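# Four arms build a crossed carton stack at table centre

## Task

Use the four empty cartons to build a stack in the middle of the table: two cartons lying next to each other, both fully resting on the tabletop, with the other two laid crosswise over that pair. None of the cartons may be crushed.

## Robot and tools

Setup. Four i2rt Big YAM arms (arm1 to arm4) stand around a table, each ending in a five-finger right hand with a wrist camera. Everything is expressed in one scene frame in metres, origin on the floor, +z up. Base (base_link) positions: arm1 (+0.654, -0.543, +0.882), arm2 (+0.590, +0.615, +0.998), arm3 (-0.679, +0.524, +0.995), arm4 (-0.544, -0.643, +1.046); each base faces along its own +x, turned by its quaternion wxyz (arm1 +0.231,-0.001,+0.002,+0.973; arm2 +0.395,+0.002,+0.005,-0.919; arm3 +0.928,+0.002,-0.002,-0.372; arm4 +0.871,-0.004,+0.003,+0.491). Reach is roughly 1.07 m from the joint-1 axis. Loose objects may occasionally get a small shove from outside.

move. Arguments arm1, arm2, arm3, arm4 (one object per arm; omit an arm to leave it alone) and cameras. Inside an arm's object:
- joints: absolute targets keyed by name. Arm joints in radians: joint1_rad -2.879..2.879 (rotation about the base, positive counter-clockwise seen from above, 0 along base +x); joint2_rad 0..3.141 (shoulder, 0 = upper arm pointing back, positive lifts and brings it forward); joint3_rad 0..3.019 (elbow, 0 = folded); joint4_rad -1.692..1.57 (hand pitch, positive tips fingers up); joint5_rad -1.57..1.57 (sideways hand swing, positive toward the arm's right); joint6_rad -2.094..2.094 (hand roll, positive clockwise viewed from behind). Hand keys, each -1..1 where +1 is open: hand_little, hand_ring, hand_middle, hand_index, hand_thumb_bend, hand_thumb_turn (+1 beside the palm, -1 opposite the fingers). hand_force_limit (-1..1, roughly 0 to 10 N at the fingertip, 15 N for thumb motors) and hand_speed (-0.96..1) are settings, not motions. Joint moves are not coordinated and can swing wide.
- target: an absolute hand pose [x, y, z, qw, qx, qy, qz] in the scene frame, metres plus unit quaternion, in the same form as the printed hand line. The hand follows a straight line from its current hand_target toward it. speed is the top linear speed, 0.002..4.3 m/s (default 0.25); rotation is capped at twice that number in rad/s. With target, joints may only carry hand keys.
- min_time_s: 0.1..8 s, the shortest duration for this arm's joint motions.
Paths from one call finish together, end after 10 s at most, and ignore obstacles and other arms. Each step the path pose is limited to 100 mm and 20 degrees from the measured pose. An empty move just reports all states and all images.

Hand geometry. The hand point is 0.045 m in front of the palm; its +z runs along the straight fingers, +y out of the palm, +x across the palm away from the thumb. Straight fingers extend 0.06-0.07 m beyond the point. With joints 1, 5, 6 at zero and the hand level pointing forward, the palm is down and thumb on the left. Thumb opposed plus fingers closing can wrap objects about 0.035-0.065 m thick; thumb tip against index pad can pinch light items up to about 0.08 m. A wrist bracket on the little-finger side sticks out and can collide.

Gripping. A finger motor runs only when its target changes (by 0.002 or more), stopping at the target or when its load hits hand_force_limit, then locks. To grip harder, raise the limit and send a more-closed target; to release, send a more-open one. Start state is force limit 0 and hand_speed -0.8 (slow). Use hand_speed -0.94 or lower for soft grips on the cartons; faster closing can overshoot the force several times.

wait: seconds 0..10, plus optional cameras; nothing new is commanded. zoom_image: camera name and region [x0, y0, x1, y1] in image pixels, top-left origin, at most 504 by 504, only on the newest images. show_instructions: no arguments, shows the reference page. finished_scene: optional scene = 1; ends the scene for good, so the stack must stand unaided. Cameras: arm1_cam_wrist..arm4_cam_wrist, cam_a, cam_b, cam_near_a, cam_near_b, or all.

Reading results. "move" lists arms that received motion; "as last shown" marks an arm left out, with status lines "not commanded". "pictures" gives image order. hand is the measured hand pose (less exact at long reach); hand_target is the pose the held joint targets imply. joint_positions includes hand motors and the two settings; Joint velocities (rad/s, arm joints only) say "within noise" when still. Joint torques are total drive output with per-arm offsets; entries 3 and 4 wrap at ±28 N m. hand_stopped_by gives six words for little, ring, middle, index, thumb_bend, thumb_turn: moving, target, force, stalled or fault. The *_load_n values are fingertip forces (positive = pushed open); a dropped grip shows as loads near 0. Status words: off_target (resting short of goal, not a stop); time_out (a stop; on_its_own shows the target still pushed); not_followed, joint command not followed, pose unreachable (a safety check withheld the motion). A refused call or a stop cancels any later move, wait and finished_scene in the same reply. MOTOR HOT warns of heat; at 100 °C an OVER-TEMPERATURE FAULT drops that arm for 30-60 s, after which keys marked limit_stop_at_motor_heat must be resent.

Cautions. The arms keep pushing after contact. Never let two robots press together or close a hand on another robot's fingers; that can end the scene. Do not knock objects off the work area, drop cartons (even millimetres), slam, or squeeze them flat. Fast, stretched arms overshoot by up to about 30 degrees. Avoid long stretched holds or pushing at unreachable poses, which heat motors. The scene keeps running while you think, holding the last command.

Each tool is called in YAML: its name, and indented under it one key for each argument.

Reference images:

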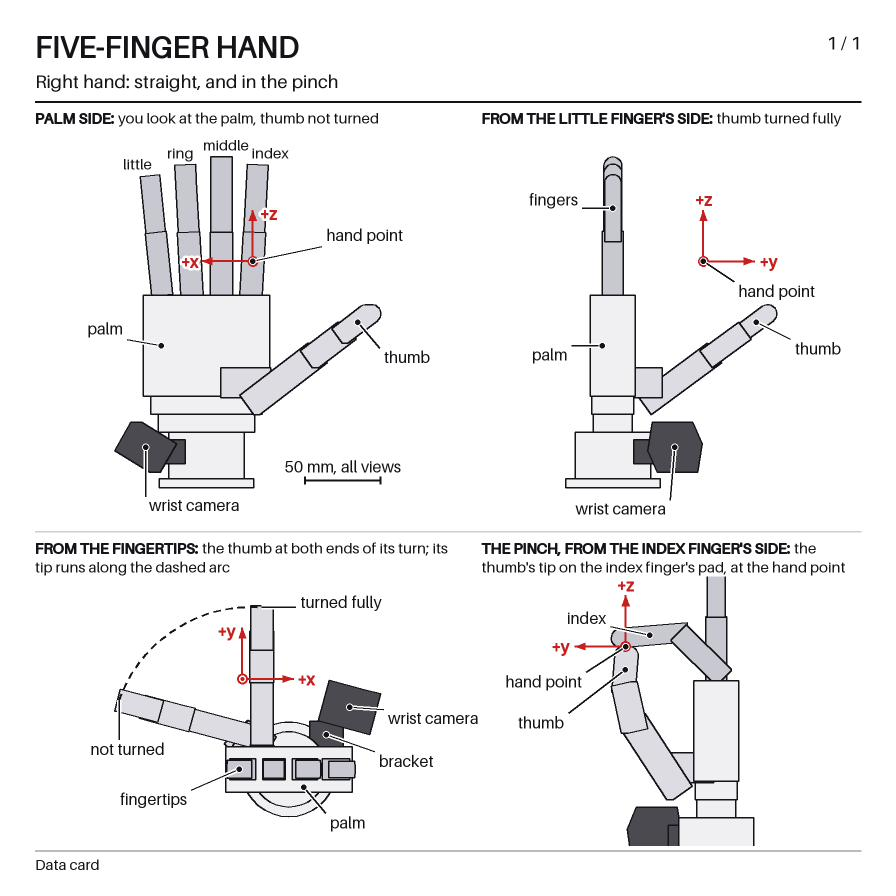

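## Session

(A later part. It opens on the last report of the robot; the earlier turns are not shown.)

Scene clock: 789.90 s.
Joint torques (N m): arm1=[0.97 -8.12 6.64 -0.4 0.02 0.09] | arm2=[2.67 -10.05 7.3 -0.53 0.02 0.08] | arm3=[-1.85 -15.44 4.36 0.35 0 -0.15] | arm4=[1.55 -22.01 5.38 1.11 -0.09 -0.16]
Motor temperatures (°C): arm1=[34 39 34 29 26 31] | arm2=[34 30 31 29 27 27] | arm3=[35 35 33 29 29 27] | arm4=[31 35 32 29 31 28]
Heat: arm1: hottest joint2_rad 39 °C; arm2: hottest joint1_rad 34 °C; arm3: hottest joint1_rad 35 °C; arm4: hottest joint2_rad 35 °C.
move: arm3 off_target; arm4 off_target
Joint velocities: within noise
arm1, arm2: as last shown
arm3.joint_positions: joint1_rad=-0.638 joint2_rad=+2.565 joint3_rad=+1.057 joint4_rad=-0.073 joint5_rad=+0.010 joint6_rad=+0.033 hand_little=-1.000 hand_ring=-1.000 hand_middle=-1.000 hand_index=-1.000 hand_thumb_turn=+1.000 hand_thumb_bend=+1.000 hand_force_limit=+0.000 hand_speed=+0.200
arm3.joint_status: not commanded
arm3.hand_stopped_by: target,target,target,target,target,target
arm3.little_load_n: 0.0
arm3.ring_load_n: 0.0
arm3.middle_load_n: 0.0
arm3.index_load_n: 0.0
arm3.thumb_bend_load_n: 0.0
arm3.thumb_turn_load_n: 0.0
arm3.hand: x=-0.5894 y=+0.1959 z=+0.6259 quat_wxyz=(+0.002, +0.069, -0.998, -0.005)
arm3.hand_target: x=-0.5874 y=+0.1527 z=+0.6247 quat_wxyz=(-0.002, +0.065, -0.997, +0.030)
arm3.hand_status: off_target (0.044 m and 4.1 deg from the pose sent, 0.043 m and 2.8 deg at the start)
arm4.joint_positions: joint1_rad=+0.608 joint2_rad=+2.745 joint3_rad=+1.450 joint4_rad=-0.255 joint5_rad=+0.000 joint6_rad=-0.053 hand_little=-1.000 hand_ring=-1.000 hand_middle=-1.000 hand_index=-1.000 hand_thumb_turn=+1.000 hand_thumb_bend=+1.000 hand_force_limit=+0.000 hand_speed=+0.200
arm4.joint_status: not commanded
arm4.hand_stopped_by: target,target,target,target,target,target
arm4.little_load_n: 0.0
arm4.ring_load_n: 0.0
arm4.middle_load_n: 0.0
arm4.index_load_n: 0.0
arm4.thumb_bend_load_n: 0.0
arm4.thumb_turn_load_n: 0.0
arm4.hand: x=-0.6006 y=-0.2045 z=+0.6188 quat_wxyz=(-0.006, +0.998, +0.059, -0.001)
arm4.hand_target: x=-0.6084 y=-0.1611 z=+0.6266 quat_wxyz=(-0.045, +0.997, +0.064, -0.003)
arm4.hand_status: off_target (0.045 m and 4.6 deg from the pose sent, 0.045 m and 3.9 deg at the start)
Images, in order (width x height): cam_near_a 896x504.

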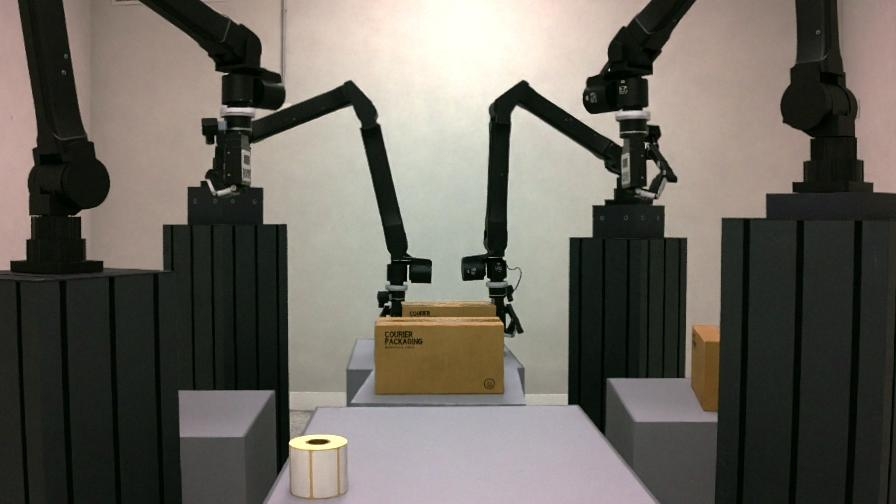

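move:
  arm3: {"target":[-0.585,0.137,0.626,0.002,-0.0645,0.9975,-0.033],"speed":0.05}
  arm4: {"target":[-0.6104,-0.143,0.636,-0.052,0.9965,0.0645,-0.003],"speed":0.05}

move:
  arm3: {"target":[-0.585,0.137,0.670,0.002,-0.0645,0.9975,-0.033],"speed":0.05}
  arm4: {"target":[-0.6104,-0.143,0.680,-0.052,0.9965,0.0645,-0.003],"speed":0.05}
  cameras: ["cam_near_a","cam_near_b","cam_a"]

zoom_image:
  camera: "cam_near_a"
  region: [350, 220, 570, 350]

zoom_image:
  camera: "cam_near_b"
  region: [540, 220, 700, 400]

zoom_image:
  camera: "cam_a"
  region: [360, 180, 500, 290]

Scene clock: 798.37 s.
Joint torques (N m): arm1=[1.08 -8 6.64 -0.4 -0.01 0.08] | arm2=[2.2 -10.23 7.3 -0.73 0.05 0.06] | arm3=[-0.67 -15.5 0.18 -0.08 0.06 -0.09] | arm4=[0.67 -20.95 1.8 0.5 0.07 -0.1]
Motor temperatures (°C): arm1=[34 38 33 29 26 31] | arm2=[34 30 31 28 27 27] | arm3=[35 35 33 29 29 27] | arm4=[31 35 32 29 31 28]
Heat: arm1: hottest joint2_rad 38 °C; arm2: hottest joint1_rad 34 °C; arm3: hottest joint1_rad 35 °C; arm4: hottest joint2_rad 35 °C.
move: arm3 not_followed; arm4 not_followed
Joint velocities: within noise
arm1, arm2: as last shown
arm1.thumb_bend_load_n: -0.5
arm3.joint_positions: joint1_rad=-0.639 joint2_rad=+2.565 joint3_rad=+1.065 joint4_rad=-0.092 joint5_rad=+0.010 joint6_rad=+0.032 hand_little=-1.000 hand_ring=-1.000 hand_middle=-1.000 hand_index=-1.000 hand_thumb_turn=+1.000 hand_thumb_bend=+1.000 hand_force_limit=+0.000 hand_speed=+0.200
arm3.joint_status: not commanded
arm3.hand_stopped_by: target,target,target,target,target,target
arm3.little_load_n: 0.0
arm3.ring_load_n: 0.0
arm3.middle_load_n: 0.0
arm3.index_load_n: 0.0
arm3.thumb_bend_load_n: -0.5
arm3.thumb_turn_load_n: 0.0
arm3.hand: x=-0.5896 y=+0.1957 z=+0.6268 quat_wxyz=(+0.003, +0.068, -0.998, -0.011)
arm3.hand_target: x=-0.5898 y=+0.1968 z=+0.6269 quat_wxyz=(+0.003, +0.068, -0.998, -0.012)
arm3.hand_status: not_followed (0.059 m and 5.1 deg from the pose sent, 0.059 m and 4.5 deg at the start)
arm4.joint_positions: joint1_rad=+0.608 joint2_rad=+2.746 joint3_rad=+1.449 joint4_rad=-0.269 joint5_rad=+0.000 joint6_rad=-0.053 hand_little=-1.000 hand_ring=-1.000 hand_middle=-1.000 hand_index=-1.000 hand_thumb_turn=+1.000 hand_thumb_bend=+1.000 hand_force_limit=+0.000 hand_speed=+0.200
arm4.joint_status: not commanded
arm4.hand_stopped_by: target,target,target,target,target,target
arm4.little_load_n: 0.0
arm4.ring_load_n: 0.0
arm4.middle_load_n: 0.0
arm4.index_load_n: 0.0
arm4.thumb_bend_load_n: 0.0
arm4.thumb_turn_load_n: 0.0
arm4.hand: x=-0.6003 y=-0.2100 z=+0.6191 quat_wxyz=(+0.003, +0.998, +0.059, -0.001)
arm4.hand_target: x=-0.6004 y=-0.2079 z=+0.6192 quat_wxyz=(+0.001, +0.998, +0.059, -0.001)
arm4.hand_status: not_followed (0.070 m and 6.3 deg from the pose sent, 0.065 m and 5.4 deg at the start)
pictures: none
led back after a hold (arm3 arm): the arm was led back toward your command in small steps, so it may still be short of it.
pose unreachable (arm3 arm): on one or more control steps of this call this arm could not follow its commanded pose, so it was not sent that pose on those steps. On the call's last step it was still not sent that pose. It may still have moved: this result reports where it is.
cause: moving toward the commanded pose would bring a part of the arm too close to another arm (the arm4 arm, along the way the arms are being sent, or toward where that arm still pushes).
pose unreachable (arm4 arm): on one or more control steps of this call this arm could not follow its commanded pose, so it was not sent that pose on those steps. On the call's last step it was still not sent that pose. It may still have moved: this result reports where it is.
cause: moving toward the commanded pose would bring a part of the arm too close to another arm (the arm3 arm, along the way the arms are being sent, or toward where that arm still pushes).

Scene clock: 800.67 s.
Joint torques (N m): arm1=[1.14 -7.94 6.64 -0.36 0 0.08] | arm2=[2.67 -10.11 7.46 -0.7 0.04 0.04] | arm3=[-0.73 -15.21 0.98 -0.05 0.06 -0.08] | arm4=[0.67 -20.6 1.77 0.53 0.07 -0.14]
Motor temperatures (°C): arm1=[34 38 33 29 26 31] | arm2=[34 30 31 28 27 27] | arm3=[35 35 33 29 29 27] | arm4=[31 35 32 29 31 28]
Heat: arm1: hottest joint2_rad 38 °C; arm2: hottest joint1_rad 34 °C; arm3: hottest joint1_rad 35 °C; arm4: hottest joint2_rad 35 °C.
move: arm3 not_followed; arm4 not_followed
Joint velocities: within noise
arm1.joint_positions: joint1_rad=-0.054 joint2_rad=+1.366 joint3_rad=+1.026 joint4_rad=-1.220 joint5_rad=+0.003 joint6_rad=+1.048 hand_little=-1.000 hand_ring=-1.000 hand_middle=-1.000 hand_index=-1.000 hand_thumb_turn=+1.000 hand_thumb_bend=+1.000 hand_force_limit=+0.000 hand_speed=+0.200
arm1.joint_status: not commanded
arm1.hand_stopped_by: target,target,target,target,target,target
arm1.little_load_n: 0.0
arm1.ring_load_n: 0.0
arm1.middle_load_n: 0.0
arm1.index_load_n: 0.0
arm1.thumb_bend_load_n: 0.0
arm1.thumb_turn_load_n: -0.5
arm1.hand: x=+0.2989 y=-0.4162 z=+1.0000 quat_wxyz=(-0.002, +1.000, +0.001, -0.003)
arm1.hand_target: x=+0.3000 y=-0.4199 z=+1.0000 quat_wxyz=(+0.000, +1.000, +0.000, +0.000)
arm1.hand_status: not commanded
arm2.joint_positions: joint1_rad=-0.107 joint2_rad=+1.565 joint3_rad=+0.897 joint4_rad=-0.882 joint5_rad=-0.010 joint6_rad=-0.861 hand_little=-1.000 hand_ring=-1.000 hand_middle=-1.000 hand_index=-1.000 hand_thumb_turn=+1.000 hand_thumb_bend=+1.000 hand_force_limit=+0.000 hand_speed=+0.200
arm2.joint_status: not commanded
arm2.hand_stopped_by: target,target,target,target,target,target
arm2.little_load_n: 0.0
arm2.ring_load_n: 0.0
arm2.middle_load_n: 0.0
arm2.index_load_n: 0.0
arm2.thumb_bend_load_n: 0.0
arm2.thumb_turn_load_n: 0.0
arm2.hand: x=+0.3224 y=+0.4196 z=+0.9997 quat_wxyz=(+0.005, -0.003, -1.000, +0.005)
arm2.hand_target: x=+0.3298 y=+0.4200 z=+1.0000 quat_wxyz=(+0.000, +0.000, -1.000, +0.000)
arm2.hand_status: not commanded
arm3.joint_positions: joint1_rad=-0.639 joint2_rad=+2.511 joint3_rad=+1.047 joint4_rad=-0.148 joint5_rad=+0.010 joint6_rad=+0.032 hand_little=-1.000 hand_ring=-1.000 hand_middle=-1.000 hand_index=-1.000 hand_thumb_turn=+1.000 hand_thumb_bend=+1.000 hand_force_limit=+0.000 hand_speed=+0.200
arm3.joint_status: not commanded
arm3.hand_stopped_by: target,target,target,target,target,target
arm3.little_load_n: -0.5
arm3.ring_load_n: 0.0
arm3.middle_load_n: 0.0
arm3.index_load_n: 0.0
arm3.thumb_bend_load_n: 0.0
arm3.thumb_turn_load_n: 0.0
arm3.on_its_own: joint4_rad is held at -0.146, not at its first target -0.063
arm3.hand: x=-0.5899 y=+0.1964 z=+0.6483 quat_wxyz=(+0.004, +0.068, -0.997, -0.021)
arm3.hand_target: x=-0.5890 y=+0.1915 z=+0.6475 quat_wxyz=(+0.004, +0.068, -0.998, -0.017)
arm3.hand_status: not_followed (0.063 m and 6.3 deg from the pose sent, 0.073 m and 5.1 deg at the start)
arm4.joint_positions: joint1_rad=+0.608 joint2_rad=+2.693 joint3_rad=+1.414 joint4_rad=-0.309 joint5_rad=+0.000 joint6_rad=-0.053 hand_little=-1.000 hand_ring=-1.000 hand_middle=-1.000 hand_index=-1.000 hand_thumb_turn=+1.000 hand_thumb_bend=+1.000 hand_force_limit=+0.000 hand_speed=+0.200
arm4.joint_status: not commanded
arm4.hand_stopped_by: target,target,target,target,target,target
arm4.little_load_n: 0.0
arm4.ring_load_n: 0.0
arm4.middle_load_n: 0.0
arm4.index_load_n: 0.0
arm4.thumb_bend_load_n: 0.0
arm4.thumb_turn_load_n: 0.0
arm4.on_its_own: joint4_rad is held at -0.308, not at its first target -0.241
arm4.hand: x=-0.6000 y=-0.2138 z=+0.6423 quat_wxyz=(+0.014, +0.998, +0.059, -0.001)
arm4.hand_target: x=-0.6000 y=-0.2137 z=+0.6415 quat_wxyz=(+0.014, +0.998, +0.059, -0.001)
arm4.hand_status: not_followed (0.081 m and 7.5 deg from the pose sent, 0.091 m and 6.3 deg at the start)
pictures: cam_a, cam_near_a, cam_near_b
pose unreachable (arm3 arm): on one or more control steps of this call this arm could not follow its commanded pose, so it was not sent that pose on those steps. On the call's last step it was still not sent that pose. It may still have moved: this result reports where it is.
cause: moving toward the commanded pose would bring a part of the arm too close to another arm (the arm4 arm, along the way the arms are being sent, or toward where that arm still pushes).
pose unreachable (arm4 arm): on one or more control steps of this call this arm could not follow its commanded pose, so it was not sent that pose on those steps. On the call's last step it was still not sent that pose. It may still have moved: this result reports where it is.
cause: moving toward the commanded pose would bring a part of the arm too close to another arm (the arm3 arm, along the way the arms are being sent, or toward where that arm still pushes).
Images, in order (width x height): cam_a 896x504, cam_near_a 896x504, cam_near_b 896x504.

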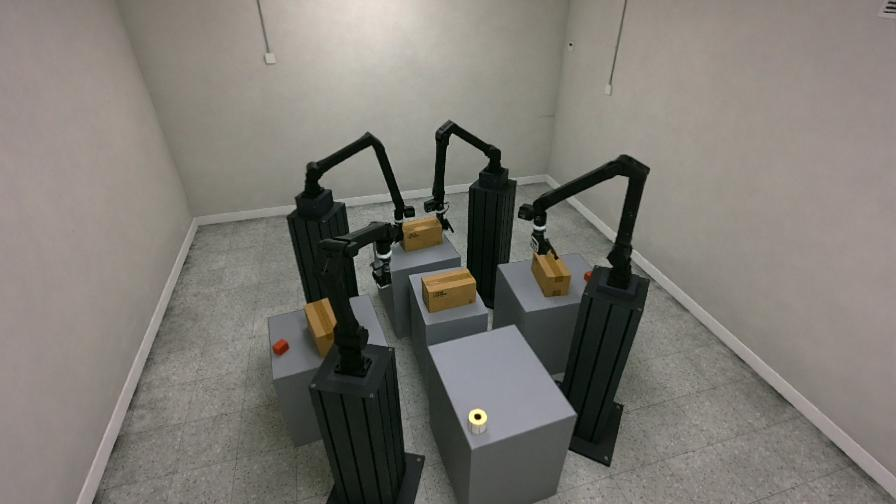

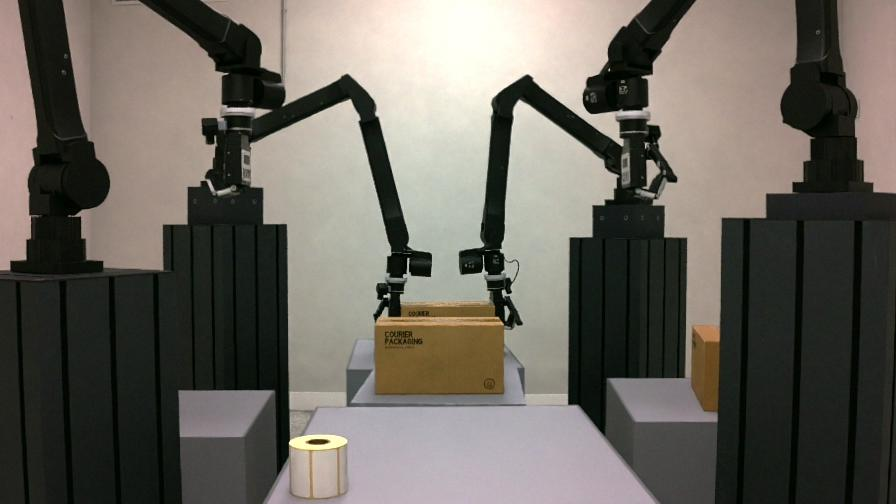

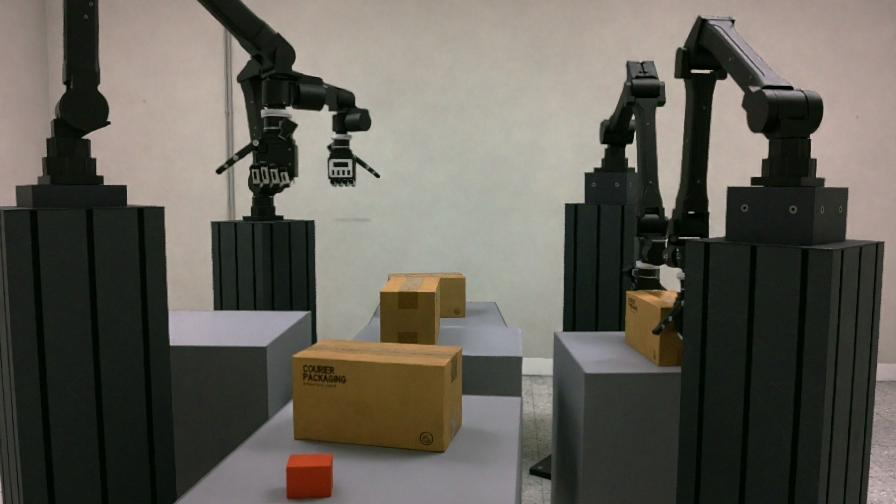

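Scaled by 2.291 from the camera's image (finer frame: 1280x720).

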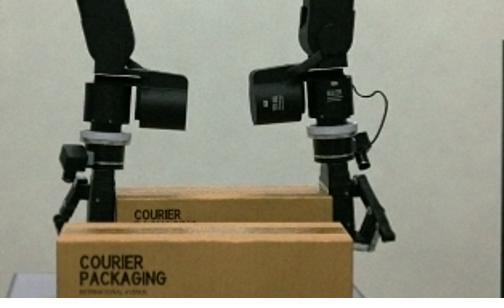

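Scaled by 2.800 from the camera's image (finer frame: 1280x720).

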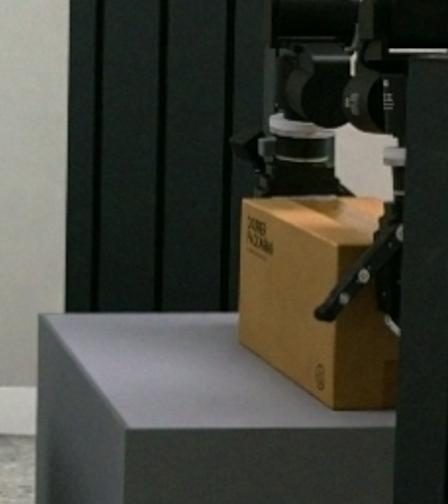

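Scaled by 3.600 from the camera's image (finer frame: 1280x720).

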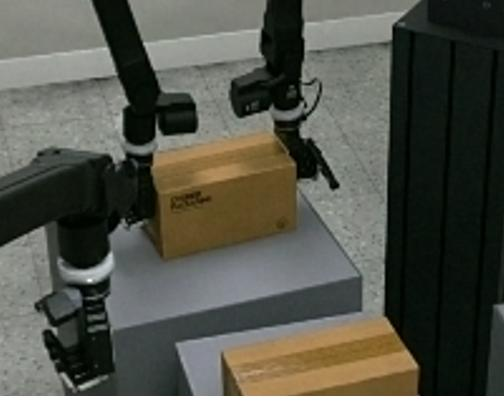

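move:
  arm3: {"target":[-0.593,0.206,0.626,0,-0.0645,0.9979,-0.005],"speed":0.08}
  arm4: {"target":[-0.6025,-0.216,0.630,-0.01,0.9979,0.0645,0],"speed":0.08}

move:
  arm3: {"target":[-0.590,0.174,0.625,0,-0.0645,0.9979,-0.02],"speed":0.06}
  arm4: {"target":[-0.6055,-0.182,0.629,-0.03,0.9979,0.0645,-0.002],"speed":0.06}

move:
  arm3: {"target":[-0.5865,0.147,0.626,0.002,-0.0645,0.9975,-0.036],"speed":0.05}
  arm4: {"target":[-0.6095,-0.152,0.634,-0.055,0.9965,0.0645,-0.003],"speed":0.05}
  cameras: ["cam_near_a"]

zoom_image:
  camera: "cam_near_a"
  region: [350, 220, 570, 350]

Scene clock: 808.93 s.
Joint torques (N m): arm1=[1.03 -7.77 6.72 -0.31 -0.01 0.09] | arm2=[2.49 -10.23 7.41 -0.72 0.04 0.05] | arm3=[-1.14 -13.86 -0.27 0.55 -0.06 -0.08] | arm4=[1.38 -19.72 1.36 0.91 0.11 -0.13]
Motor temperatures (°C): arm1=[34 38 33 29 26 31] | arm2=[34 30 31 28 27 27] | arm3=[35 35 33 29 29 27] | arm4=[31 35 32 29 31 28]
Heat: arm1: hottest joint2_rad 38 °C; arm2: hottest joint1_rad 34 °C; arm3: hottest joint1_rad 35 °C; arm4: hottest joint2_rad 35 °C.
move: arm3 done; arm4 done
Joint velocities: within noise
arm1, arm2: as last shown
arm1.thumb_turn_load_n: 0.0
arm3.joint_positions: joint1_rad=-0.639 joint2_rad=+2.543 joint3_rad=+1.016 joint4_rad=-0.024 joint5_rad=+0.010 joint6_rad=+0.032 hand_little=-1.000 hand_ring=-1.000 hand_middle=-1.000 hand_index=-1.000 hand_thumb_turn=+1.000 hand_thumb_bend=+1.000 hand_force_limit=+0.000 hand_speed=+0.200
arm3.joint_status: not commanded
arm3.hand_stopped_by: target,target,target,target,target,target
arm3.little_load_n: 0.0
arm3.ring_load_n: 0.0
arm3.middle_load_n: 0.0
arm3.index_load_n: 0.0
arm3.thumb_bend_load_n: 0.0
arm3.thumb_turn_load_n: 0.0
arm3.hand: x=-0.5902 y=+0.1991 z=+0.6314 quat_wxyz=(+0.001, +0.068, -0.998, +0.009)
arm3.hand_target: x=-0.5930 y=+0.2060 z=+0.6262 quat_wxyz=(+0.000, +0.064, -0.998, +0.005)
arm3.hand_status: done (0.009 m and 0.6 deg from the pose sent, 0.025 m and 3.1 deg at the start)
arm4.joint_positions: joint1_rad=+0.609 joint2_rad=+2.696 joint3_rad=+1.387 joint4_rad=-0.228 joint5_rad=+0.001 joint6_rad=-0.053 hand_little=-1.000 hand_ring=-1.000 hand_middle=-1.000 hand_index=-1.000 hand_thumb_turn=+1.000 hand_thumb_bend=+1.000 hand_force_limit=+0.000 hand_speed=+0.200
arm4.joint_status: not commanded
arm4.hand_stopped_by: target,target,target,target,target,target
arm4.little_load_n: 0.0
arm4.ring_load_n: 0.0
arm4.middle_load_n: 0.0
arm4.index_load_n: 0.0
arm4.thumb_bend_load_n: 0.0
arm4.thumb_turn_load_n: 0.0
arm4.hand: x=-0.6003 y=-0.2106 z=+0.6350 quat_wxyz=(-0.012, +0.998, +0.059, -0.001)
arm4.hand_target: x=-0.6024 y=-0.2160 z=+0.6301 quat_wxyz=(-0.010, +0.998, +0.064, +0.000)
arm4.hand_status: done (0.008 m and 0.7 deg from the pose sent, 0.013 m and 2.8 deg at the start)
pictures: none

Scene clock: 810.03 s.
Joint torques (N m): arm1=[0.97 -7.94 6.61 -0.38 0.01 0.09] | arm2=[2.08 -9.99 7.28 -0.35 0.01 0.11] | arm3=[-1.49 -14.62 2.55 -0.09 0.07 -0.11] | arm4=[1.55 -20.95 4.27 0.72 -0.03 -0.16]
Motor temperatures (°C): arm1=[34 38 33 29 26 31] | arm2=[34 30 31 28 27 27] | arm3=[35 35 33 29 29 27] | arm4=[31 35 32 29 31 28]
Heat: arm1: hottest joint2_rad 38 °C; arm2: hottest joint1_rad 34 °C; arm3: hottest joint1_rad 35 °C; arm4: hottest joint2_rad 35 °C.
move: arm3 off_target; arm4 off_target
Joint velocities: within noise
arm1, arm2: as last shown
arm3.joint_positions: joint1_rad=-0.639 joint2_rad=+2.550 joint3_rad=+1.039 joint4_rad=-0.042 joint5_rad=+0.010 joint6_rad=+0.030 hand_little=-1.000 hand_ring=-1.000 hand_middle=-1.000 hand_index=-1.000 hand_thumb_turn=+1.000 hand_thumb_bend=+1.000 hand_force_limit=+0.000 hand_speed=+0.200
arm3.joint_status: not commanded
arm3.hand_stopped_by: target,target,target,target,target,target
arm3.little_load_n: 0.0
arm3.ring_load_n: 0.0
arm3.middle_load_n: 0.0
arm3.index_load_n: 0.0
arm3.thumb_bend_load_n: 0.0
arm3.thumb_turn_load_n: 0.0
arm3.hand: x=-0.5892 y=+0.1921 z=+0.6293 quat_wxyz=(+0.001, +0.070, -0.998, +0.009)
arm3.hand_target: x=-0.5902 y=+0.1742 z=+0.6256 quat_wxyz=(+0.000, +0.064, -0.998, +0.020)
arm3.hand_status: off_target (0.019 m and 1.4 deg from the pose sent, 0.026 m and 1.4 deg at the start)
arm4.joint_positions: joint1_rad=+0.609 joint2_rad=+2.720 joint3_rad=+1.419 joint4_rad=-0.243 joint5_rad=+0.001 joint6_rad=-0.053 hand_little=-1.000 hand_ring=-1.000 hand_middle=-1.000 hand_index=-1.000 hand_thumb_turn=+1.000 hand_thumb_bend=+1.000 hand_force_limit=+0.000 hand_speed=+0.200
arm4.joint_status: not commanded
arm4.hand_stopped_by: target,target,target,target,target,target
arm4.little_load_n: 0.0
arm4.ring_load_n: 0.0
arm4.middle_load_n: 0.0
arm4.index_load_n: 0.0
arm4.thumb_bend_load_n: 0.0
arm4.thumb_turn_load_n: 0.0
arm4.hand: x=-0.6005 y=-0.2073 z=+0.6274 quat_wxyz=(-0.009, +0.998, +0.059, -0.001)
arm4.hand_target: x=-0.6055 y=-0.1824 z=+0.6299 quat_wxyz=(-0.030, +0.997, +0.064, -0.002)
arm4.hand_status: off_target (0.026 m and 2.5 deg from the pose sent, 0.030 m and 2.2 deg at the start)
pictures: none

Scene clock: 811.17 s.
Joint torques (N m): arm1=[0.91 -7.94 6.54 -0.39 0.01 0.11] | arm2=[2.32 -10.05 7.54 -0.54 0.04 0.07] | arm3=[-1.79 -15.56 4.57 0.44 0.05 -0.12] | arm4=[1.9 -22.07 6.08 1.4 -0.08 -0.13]
Motor temperatures (°C): arm1=[34 38 33 29 26 31] | arm2=[34 30 31 28 27 27] | arm3=[35 35 33 29 29 27] | arm4=[31 35 32 29 31 28]
Heat: arm1: hottest joint2_rad 38 °C; arm2: hottest joint1_rad 34 °C; arm3: hottest joint1_rad 35 °C; arm4: hottest joint2_rad 35 °C.
move: arm3 off_target; arm4 off_target
Joint velocities: within noise
arm1, arm2: as last shown
arm3.joint_positions: joint1_rad=-0.639 joint2_rad=+2.553 joint3_rad=+1.052 joint4_rad=-0.072 joint5_rad=+0.010 joint6_rad=+0.030 hand_little=-1.000 hand_ring=-1.000 hand_middle=-1.000 hand_index=-1.000 hand_thumb_turn=+1.000 hand_thumb_bend=+1.000 hand_force_limit=+0.000 hand_speed=+0.200
arm3.joint_status: not commanded
arm3.hand_stopped_by: target,target,target,target,target,target
arm3.little_load_n: 0.0
arm3.ring_load_n: 0.0
arm3.middle_load_n: 0.0
arm3.index_load_n: 0.0
arm3.thumb_bend_load_n: 0.0
arm3.thumb_turn_load_n: 0.0
arm3.hand: x=-0.5893 y=+0.1931 z=+0.6298 quat_wxyz=(+0.002, +0.070, -0.998, -0.001)
arm3.hand_target: x=-0.5871 y=+0.1480 z=+0.6289 quat_wxyz=(-0.002, +0.064, -0.997, +0.036)
arm3.hand_status: off_target (0.046 m and 4.3 deg from the pose sent, 0.045 m and 3.2 deg at the start)
arm4.joint_positions: joint1_rad=+0.609 joint2_rad=+2.721 joint3_rad=+1.425 joint4_rad=-0.253 joint5_rad=+0.001 joint6_rad=-0.053 hand_little=-1.000 hand_ring=-1.000 hand_middle=-1.000 hand_index=-1.000 hand_thumb_turn=+1.000 hand_thumb_bend=+1.000 hand_force_limit=+0.000 hand_speed=+0.200
arm4.joint_status: not commanded
arm4.hand_stopped_by: target,target,target,target,target,target
arm4.little_load_n: 0.0
arm4.ring_load_n: 0.0
arm4.middle_load_n: 0.0
arm4.index_load_n: 0.0
arm4.thumb_bend_load_n: 0.0
arm4.thumb_turn_load_n: 0.0
arm4.hand: x=-0.6007 y=-0.2066 z=+0.6278 quat_wxyz=(-0.006, +0.998, +0.059, -0.001)
arm4.hand_target: x=-0.6095 y=-0.1537 z=+0.6377 quat_wxyz=(-0.055, +0.996, +0.065, -0.003)
arm4.hand_status: off_target (0.056 m and 5.6 deg from the pose sent, 0.056 m and 5.4 deg at the start)
Images, in order (width x height): cam_near_a 896x504.

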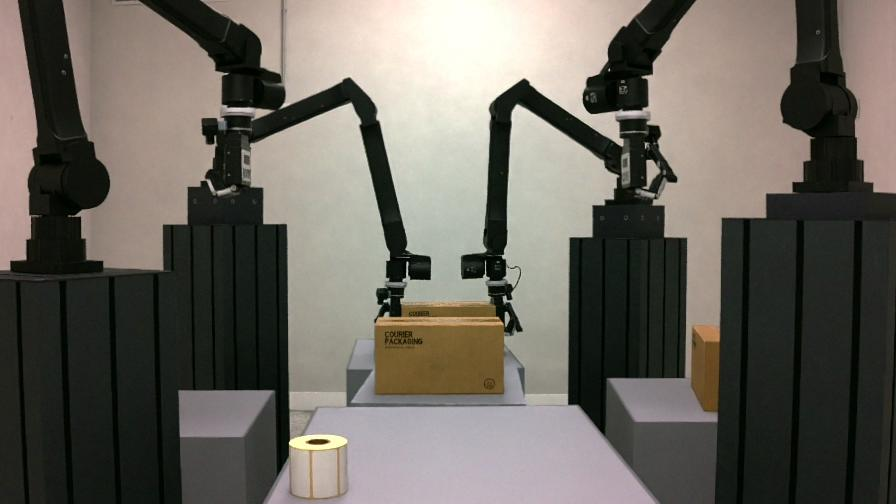

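Scaled by 2.291 from the camera's image (finer frame: 1280x720).

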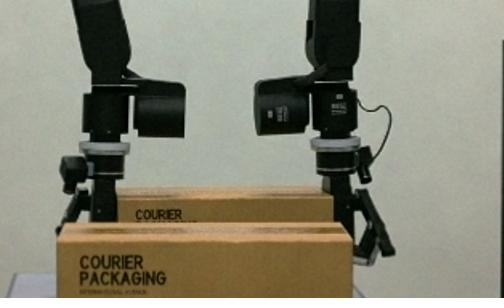

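move:
  arm3: {"target":[-0.586,0.143,0.627,0.003,-0.0645,0.997,-0.048],"speed":0.05}
  arm4: {"target":[-0.610,-0.148,0.635,-0.066,0.996,0.0645,-0.004],"speed":0.05}

Scene clock: 816.17 s.
Joint torques (N m): arm1=[1.03 -8.12 6.64 -0.39 0.01 0.09] | arm2=[2.32 -10.52 7.5 -0.5 0.04 0.11] | arm3=[-1.67 -16.03 3.84 1.52 0.05 -0.13] | arm4=[1.79 -22.65 5.26 2.22 -0.13 -0.13]
Motor temperatures (°C): arm1=[34 38 33 29 26 31] | arm2=[34 30 31 28 27 27] | arm3=[35 35 33 29 29 27] | arm4=[31 35 32 29 31 28]
Heat: arm1: hottest joint2_rad 38 °C; arm2: hottest joint1_rad 34 °C; arm3: hottest joint1_rad 35 °C; arm4: hottest joint2_rad 35 °C.
move: arm3 off_target; arm4 off_target
Joint velocities: within noise
arm1, arm2: as last shown
arm3.joint_positions: joint1_rad=-0.639 joint2_rad=+2.553 joint3_rad=+1.052 joint4_rad=-0.072 joint5_rad=+0.010 joint6_rad=+0.030 hand_little=-1.000 hand_ring=-1.000 hand_middle=-1.000 hand_index=-1.000 hand_thumb_turn=+1.000 hand_thumb_bend=+1.000 hand_force_limit=+0.000 hand_speed=+0.200
arm3.joint_status: not commanded
arm3.hand_stopped_by: target,target,target,target,target,target
arm3.little_load_n: 0.0
arm3.ring_load_n: 0.0
arm3.middle_load_n: 0.0
arm3.index_load_n: 0.0
arm3.thumb_bend_load_n: 0.0
arm3.thumb_turn_load_n: 0.0
arm3.hand: x=-0.5893 y=+0.1929 z=+0.6298 quat_wxyz=(+0.002, +0.070, -0.998, -0.001)
arm3.hand_target: x=-0.5866 y=+0.1438 z=+0.6304 quat_wxyz=(-0.003, +0.064, -0.997, +0.048)
arm3.hand_status: off_target (0.050 m and 5.7 deg from the pose sent, 0.050 m and 5.7 deg at the start)
arm4.joint_positions: joint1_rad=+0.609 joint2_rad=+2.721 joint3_rad=+1.425 joint4_rad=-0.253 joint5_rad=+0.000 joint6_rad=-0.053 hand_little=-1.000 hand_ring=-1.000 hand_middle=-1.000 hand_index=-1.000 hand_thumb_turn=+1.000 hand_thumb_bend=+1.000 hand_force_limit=+0.000 hand_speed=+0.200
arm4.joint_status: not commanded
arm4.hand_stopped_by: target,target,target,target,target,target
arm4.little_load_n: 0.0
arm4.ring_load_n: 0.0
arm4.middle_load_n: 0.0
arm4.index_load_n: 0.0
arm4.thumb_bend_load_n: 0.0
arm4.thumb_turn_load_n: 0.0
arm4.hand: x=-0.6009 y=-0.2065 z=+0.6278 quat_wxyz=(-0.006, +0.998, +0.059, -0.001)
arm4.hand_target: x=-0.6101 y=-0.1498 z=+0.6393 quat_wxyz=(-0.066, +0.996, +0.065, -0.004)
arm4.hand_status: off_target (0.060 m and 6.9 deg from the pose sent, 0.060 m and 6.9 deg at the start)
pictures: none

move:
  arm3: {"target":[-0.586,0.143,0.660,0.003,-0.0645,0.997,-0.050],"speed":0.04}
  arm4: {"target":[-0.610,-0.148,0.668,-0.070,0.996,0.0645,-0.004],"speed":0.04}
  cameras: ["cam_near_a","cam_near_b","cam_a"]

zoom_image:
  camera: "cam_near_a"
  region: [350, 220, 570, 350]

zoom_image:
  camera: "cam_near_b"
  region: [540, 220, 700, 400]

Scene clock: 821.83 s.
Joint torques (N m): arm1=[1.03 -8.12 6.64 -0.35 0.01 0.1] | arm2=[2.43 -10.29 7.35 -0.57 0.02 0.05] | arm3=[-1.67 -19.02 2.44 0.51 0.07 -0.11] | arm4=[1.55 -26.34 3.93 1.54 -0.1 -0.14]
Motor temperatures (°C): arm1=[34 38 33 29 26 31] | arm2=[34 30 30 28 27 27] | arm3=[35 35 33 29 29 27] | arm4=[31 35 32 29 31 28]
Heat: arm1: hottest joint2_rad 38 °C; arm2: hottest joint1_rad 34 °C; arm3: hottest joint1_rad 35 °C; arm4: hottest joint2_rad 35 °C.
move: arm3 off_target; arm4 off_target
Joint velocities: within noise
arm1, arm2: as last shown
arm1.ring_load_n: 0.5
arm2.ring_load_n: 0.5
arm3.joint_positions: joint1_rad=-0.639 joint2_rad=+2.506 joint3_rad=+1.027 joint4_rad=-0.077 joint5_rad=+0.010 joint6_rad=+0.029 hand_little=-1.000 hand_ring=-1.000 hand_middle=-1.000 hand_index=-1.000 hand_thumb_turn=+1.000 hand_thumb_bend=+1.000 hand_force_limit=+0.000 hand_speed=+0.200
arm3.joint_status: not commanded
arm3.hand_stopped_by: target,target,target,target,target,target
arm3.little_load_n: 0.5
arm3.ring_load_n: 0.0
arm3.middle_load_n: 0.0
arm3.index_load_n: 0.0
arm3.thumb_bend_load_n: 0.0
arm3.thumb_turn_load_n: 0.0
arm3.hand: x=-0.5886 y=+0.1881 z=+0.6457 quat_wxyz=(+0.001, +0.070, -0.998, +0.007)
arm3.hand_target: x=-0.5864 y=+0.1438 z=+0.6610 quat_wxyz=(-0.003, +0.064, -0.997, +0.050)
arm3.hand_status: off_target (0.047 m and 5.0 deg from the pose sent, 0.058 m and 5.9 deg at the start)
arm4.joint_positions: joint1_rad=+0.609 joint2_rad=+2.683 joint3_rad=+1.385 joint4_rad=-0.246 joint5_rad=+0.000 joint6_rad=-0.053 hand_little=-1.000 hand_ring=-1.000 hand_middle=-1.000 hand_index=-1.000 hand_thumb_turn=+1.000 hand_thumb_bend=+1.000 hand_force_limit=+0.000 hand_speed=+0.200
arm4.joint_status: not commanded
arm4.hand_stopped_by: target,target,target,target,target,target
arm4.little_load_n: 0.0
arm4.ring_load_n: 0.0
arm4.middle_load_n: 0.0
arm4.index_load_n: 0.0
arm4.thumb_bend_load_n: 0.0
arm4.thumb_turn_load_n: 0.0
arm4.hand: x=-0.6008 y=-0.2094 z=+0.6416 quat_wxyz=(-0.009, +0.998, +0.059, -0.001)
arm4.hand_target: x=-0.6101 y=-0.1499 z=+0.6703 quat_wxyz=(-0.070, +0.995, +0.065, -0.004)
arm4.hand_status: off_target (0.068 m and 7.0 deg from the pose sent, 0.071 m and 7.3 deg at the start)
pictures: cam_a, cam_near_a, cam_near_b
Images, in order (width x height): cam_a 896x504, cam_near_a 896x504, cam_near_b 896x504.

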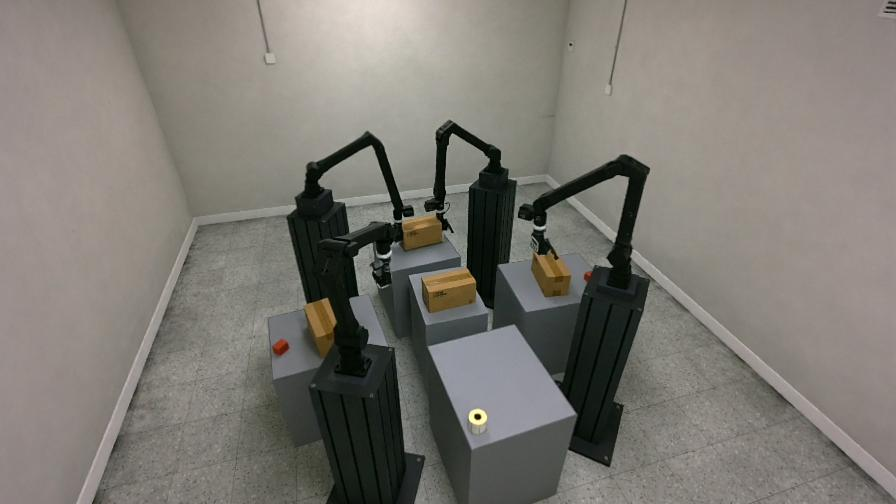

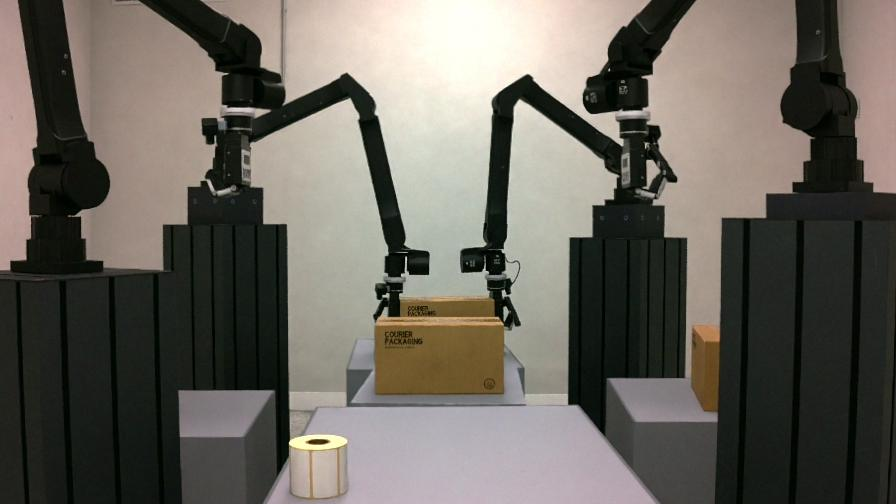

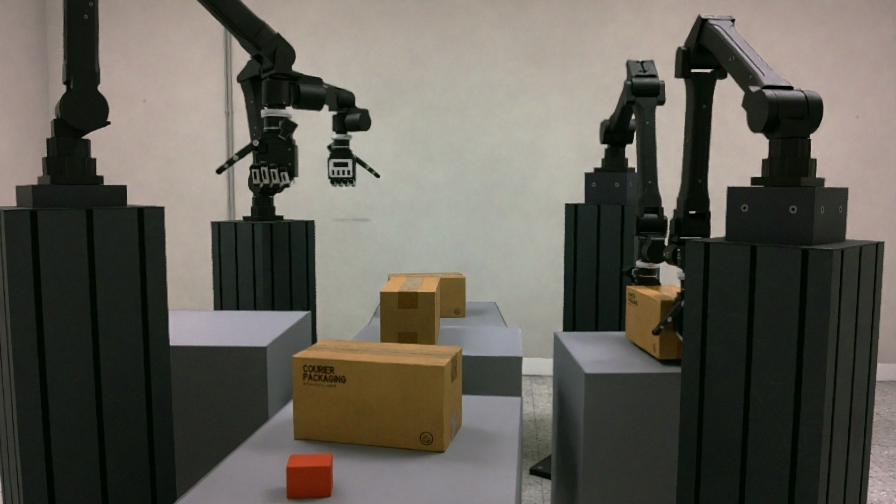

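Scaled by 2.291 from the camera's image (finer frame: 1280x720).

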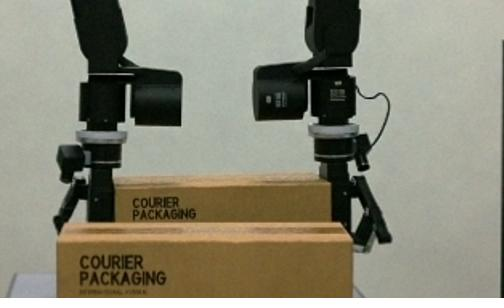

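Scaled by 2.800 from the camera's image (finer frame: 1280x720).

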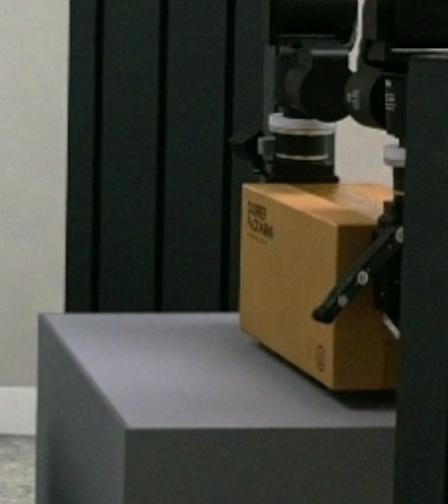

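move:
  arm3: {"target":[-0.586,0.143,0.755,0.003,-0.0645,0.997,-0.050],"speed":0.06}
  arm4: {"target":[-0.610,-0.148,0.765,-0.070,0.996,0.0645,-0.004],"speed":0.06}
  cameras: ["cam_near_a","cam_near_b","cam_a"]

zoom_image:
  camera: "cam_near_a"
  region: [350, 200, 570, 350]

zoom_image:
  camera: "cam_near_b"
  region: [540, 200, 700, 380]

Scene clock: 827.83 s.
Joint torques (N m): arm1=[1.14 -8 6.63 -0.34 -0.01 0.1] | arm2=[2.08 -9.76 7.32 -0.43 0.05 0.05] | arm3=[-1.67 -17.96 4.23 0.81 0.07 -0.09] | arm4=[1.73 -25.99 5.29 1.54 -0.1 -0.11]
Motor temperatures (°C): arm1=[34 38 33 29 26 31] | arm2=[34 30 30 28 27 27] | arm3=[35 36 33 29 29 27] | arm4=[31 36 32 29 31 28]
Heat: arm1: hottest joint2_rad 38 °C; arm2: hottest joint1_rad 34 °C; arm3: hottest joint2_rad 36 °C; arm4: hottest joint2_rad 36 °C.
move: arm3 off_target; arm4 off_target
Joint velocities: within noise
arm1, arm2: as last shown
arm1.little_load_n: 0.5
arm1.ring_load_n: 0.0
arm2.ring_load_n: 0.0
arm3.joint_positions: joint1_rad=-0.639 joint2_rad=+2.244 joint3_rad=+0.914 joint4_rad=-0.243 joint5_rad=+0.010 joint6_rad=+0.028 hand_little=-1.000 hand_ring=-1.000 hand_middle=-1.000 hand_index=-1.000 hand_thumb_turn=+1.000 hand_thumb_bend=+1.000 hand_force_limit=+0.000 hand_speed=+0.200
arm3.joint_status: not commanded
arm3.hand_stopped_by: target,target,target,target,target,target
arm3.little_load_n: 0.0
arm3.ring_load_n: 0.0
arm3.middle_load_n: 0.0
arm3.index_load_n: 0.0
arm3.thumb_bend_load_n: 0.0
arm3.thumb_turn_load_n: 0.0
arm3.hand: x=-0.5900 y=+0.1920 z=+0.7399 quat_wxyz=(+0.002, +0.071, -0.997, -0.002)
arm3.hand_target: x=-0.5865 y=+0.1443 z=+0.7567 quat_wxyz=(-0.003, +0.064, -0.997, +0.050)
arm3.hand_status: off_target (0.051 m and 6.0 deg from the pose sent, 0.118 m and 5.0 deg at the start)
arm4.joint_positions: joint1_rad=+0.609 joint2_rad=+2.452 joint3_rad=+1.250 joint4_rad=-0.351 joint5_rad=-0.001 joint6_rad=-0.053 hand_little=-1.000 hand_ring=-1.000 hand_middle=-1.000 hand_index=-1.000 hand_thumb_turn=+1.000 hand_thumb_bend=+1.000 hand_force_limit=+0.000 hand_speed=+0.200
arm4.joint_status: not commanded
arm4.hand_stopped_by: target,target,target,target,target,target
arm4.little_load_n: 0.0
arm4.ring_load_n: 0.0
arm4.middle_load_n: 0.0
arm4.index_load_n: 0.0
arm4.thumb_bend_load_n: 0.0
arm4.thumb_turn_load_n: 0.0
arm4.hand: x=-0.6005 y=-0.2106 z=+0.7354 quat_wxyz=(-0.004, +0.998, +0.059, -0.002)
arm4.hand_target: x=-0.6101 y=-0.1505 z=+0.7675 quat_wxyz=(-0.070, +0.995, +0.065, -0.004)
arm4.hand_status: off_target (0.070 m and 7.6 deg from the pose sent, 0.138 m and 7.0 deg at the start)
pictures: cam_a, cam_near_a, cam_near_b
Images, in order (width x height): cam_a 896x504, cam_near_a 896x504, cam_near_b 896x504.

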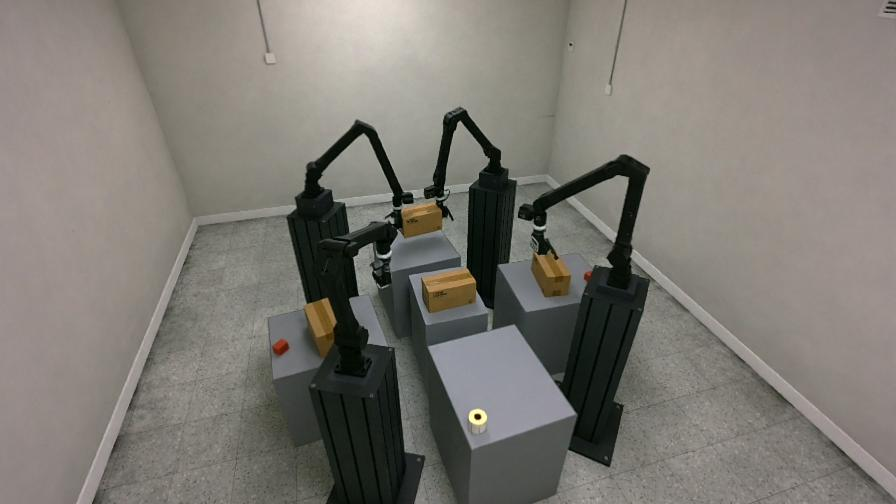

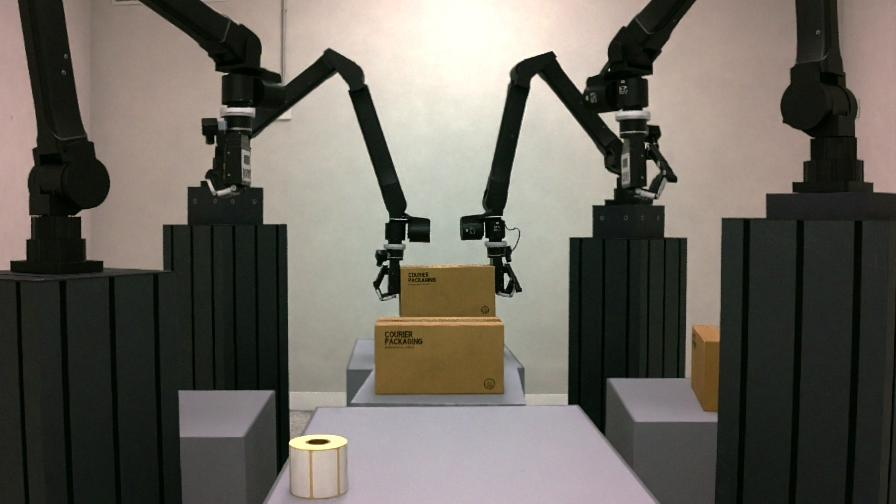

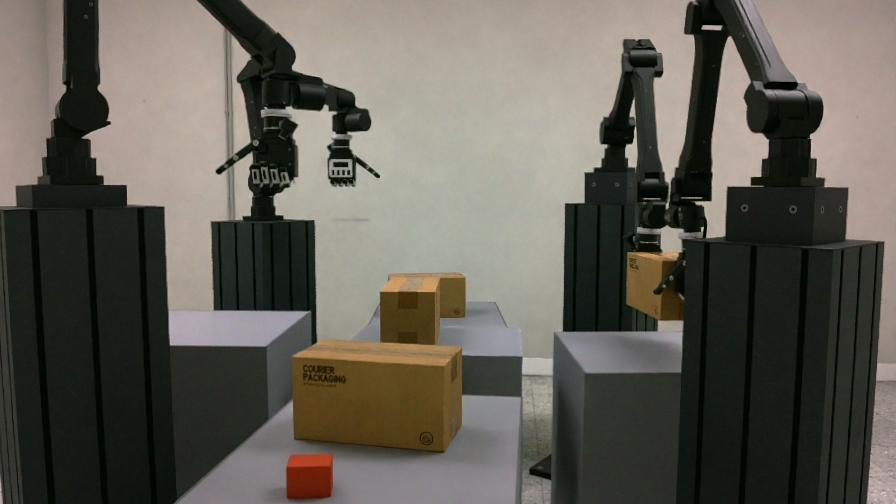

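Scaled by 2.291 from the camera's image (finer frame: 1280x720).

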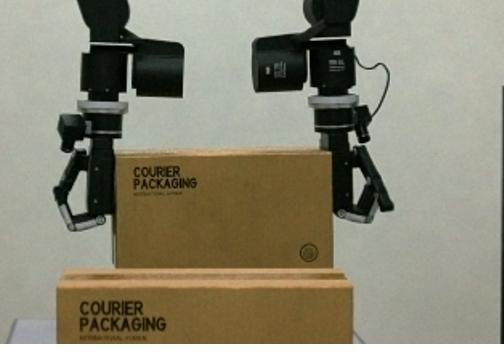

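Scaled by 2.800 from the camera's image (finer frame: 1280x720).

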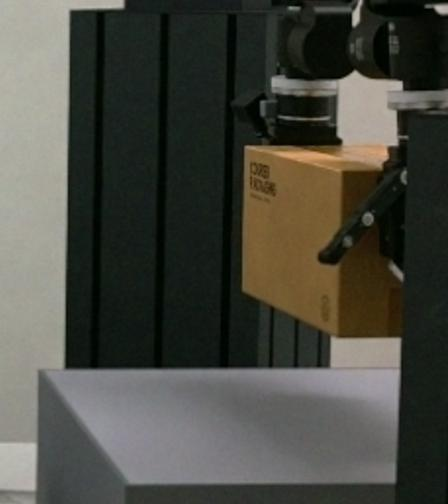

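move:
  arm3: {"target":[-0.4164,0.1451,0.765,0.002,-0.043,0.998,-0.050],"speed":0.08}
  arm4: {"target":[-0.453,-0.1447,0.777,-0.070,0.9967,0.043,-0.003],"speed":0.08}
  cameras: ["cam_near_a","cam_near_b"]

zoom_image:
  camera: "cam_near_a"
  region: [350, 200, 570, 350]

Scene clock: 843.97 s.
Joint torques (N m): arm1=[1.14 -8 6.63 -0.42 0.01 0.09] | arm2=[2.73 -10.17 7.32 -0.43 0.03 0.06] | arm3=[-0.91 -16.44 7.69 0.5 0.56 -0.01] | arm4=[1.2 -24.35 6.8 1.29 -0.26 -0.09]
Motor temperatures (°C): arm1=[33 38 33 29 26 31] | arm2=[34 29 30 28 27 27] | arm3=[35 36 33 28 29 27] | arm4=[31 36 32 29 31 28]
Heat: arm1: hottest joint2_rad 38 °C; arm2: hottest joint1_rad 34 °C; arm3: hottest joint2_rad 36 °C; arm4: hottest joint2_rad 36 °C.
move: arm3 off_target; arm4 off_target
Joint velocities: within noise
arm1, arm2: as last shown
arm1.little_load_n: 0.0
arm3.joint_positions: joint1_rad=-0.295 joint2_rad=+2.234 joint3_rad=+1.032 joint4_rad=-0.376 joint5_rad=+0.036 joint6_rad=+0.413 hand_little=-1.000 hand_ring=-1.000 hand_middle=-1.000 hand_index=-1.000 hand_thumb_turn=+1.000 hand_thumb_bend=+1.000 hand_force_limit=+0.000 hand_speed=+0.200
arm3.joint_status: not commanded
arm3.hand_stopped_by: target,target,target,target,target,target
arm3.little_load_n: 0.0
arm3.ring_load_n: 0.0
arm3.middle_load_n: 0.0
arm3.index_load_n: 0.0
arm3.thumb_bend_load_n: 0.0
arm3.thumb_turn_load_n: 0.0
arm3.hand: x=-0.4413 y=+0.1966 z=+0.7570 quat_wxyz=(+0.015, +0.050, -0.999, +0.003)
arm3.hand_target: x=-0.4176 y=+0.1469 z=+0.7688 quat_wxyz=(-0.002, +0.043, -0.998, +0.050)
arm3.hand_status: off_target (0.058 m and 5.7 deg from the pose sent, 0.182 m and 6.7 deg at the start)
arm4.joint_positions: joint1_rad=+0.319 joint2_rad=+2.418 joint3_rad=+1.270 joint4_rad=-0.399 joint5_rad=-0.035 joint6_rad=-0.308 hand_little=-1.000 hand_ring=-1.000 hand_middle=-1.000 hand_index=-1.000 hand_thumb_turn=+1.000 hand_thumb_bend=+1.000 hand_force_limit=+0.000 hand_speed=+0.200
arm4.joint_status: not commanded
arm4.hand_stopped_by: target,target,target,target,target,target
arm4.little_load_n: 0.5
arm4.ring_load_n: 0.0
arm4.middle_load_n: 0.0
arm4.index_load_n: 0.0
arm4.thumb_bend_load_n: 0.0
arm4.thumb_turn_load_n: 0.0
arm4.hand: x=-0.4621 y=-0.2065 z=+0.7543 quat_wxyz=(-0.011, +0.999, +0.041, -0.015)
arm4.hand_target: x=-0.4535 y=-0.1472 z=+0.7804 quat_wxyz=(-0.070, +0.997, +0.043, -0.003)
arm4.hand_status: off_target (0.066 m and 6.9 deg from the pose sent, 0.167 m and 7.8 deg at the start)
Images, in order (width x height): cam_near_a 896x504, cam_near_b 896x504.

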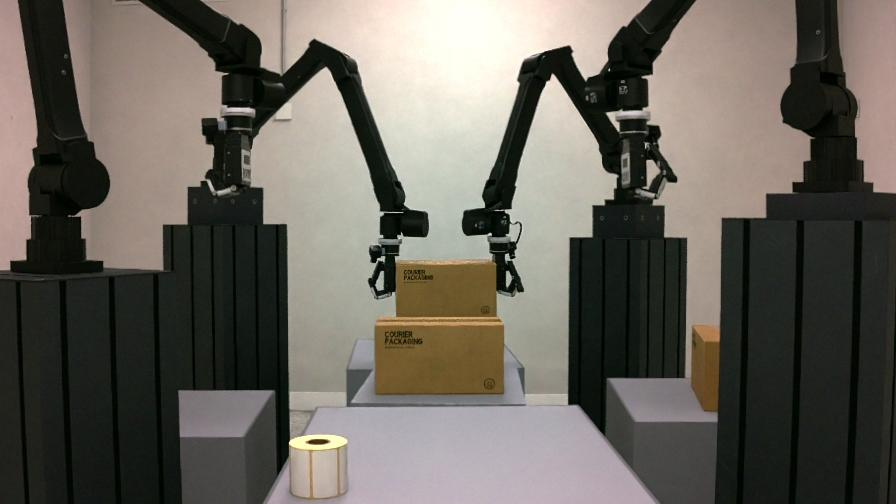

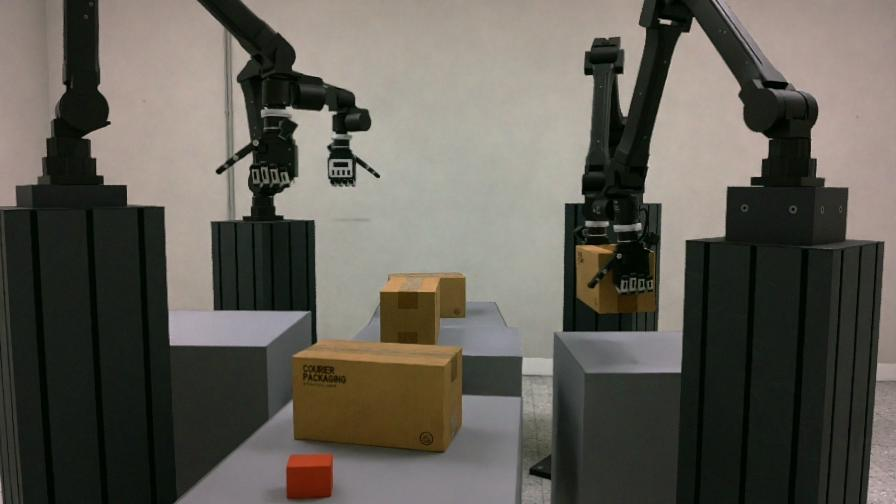

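Scaled by 2.291 from the camera's image (finer frame: 1280x720).

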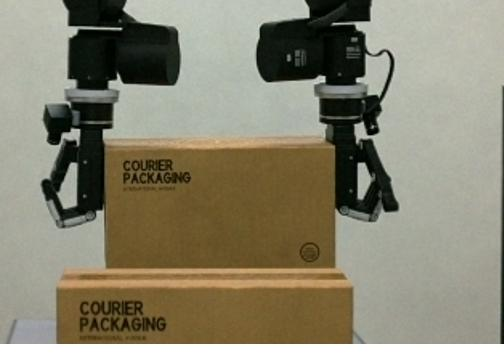

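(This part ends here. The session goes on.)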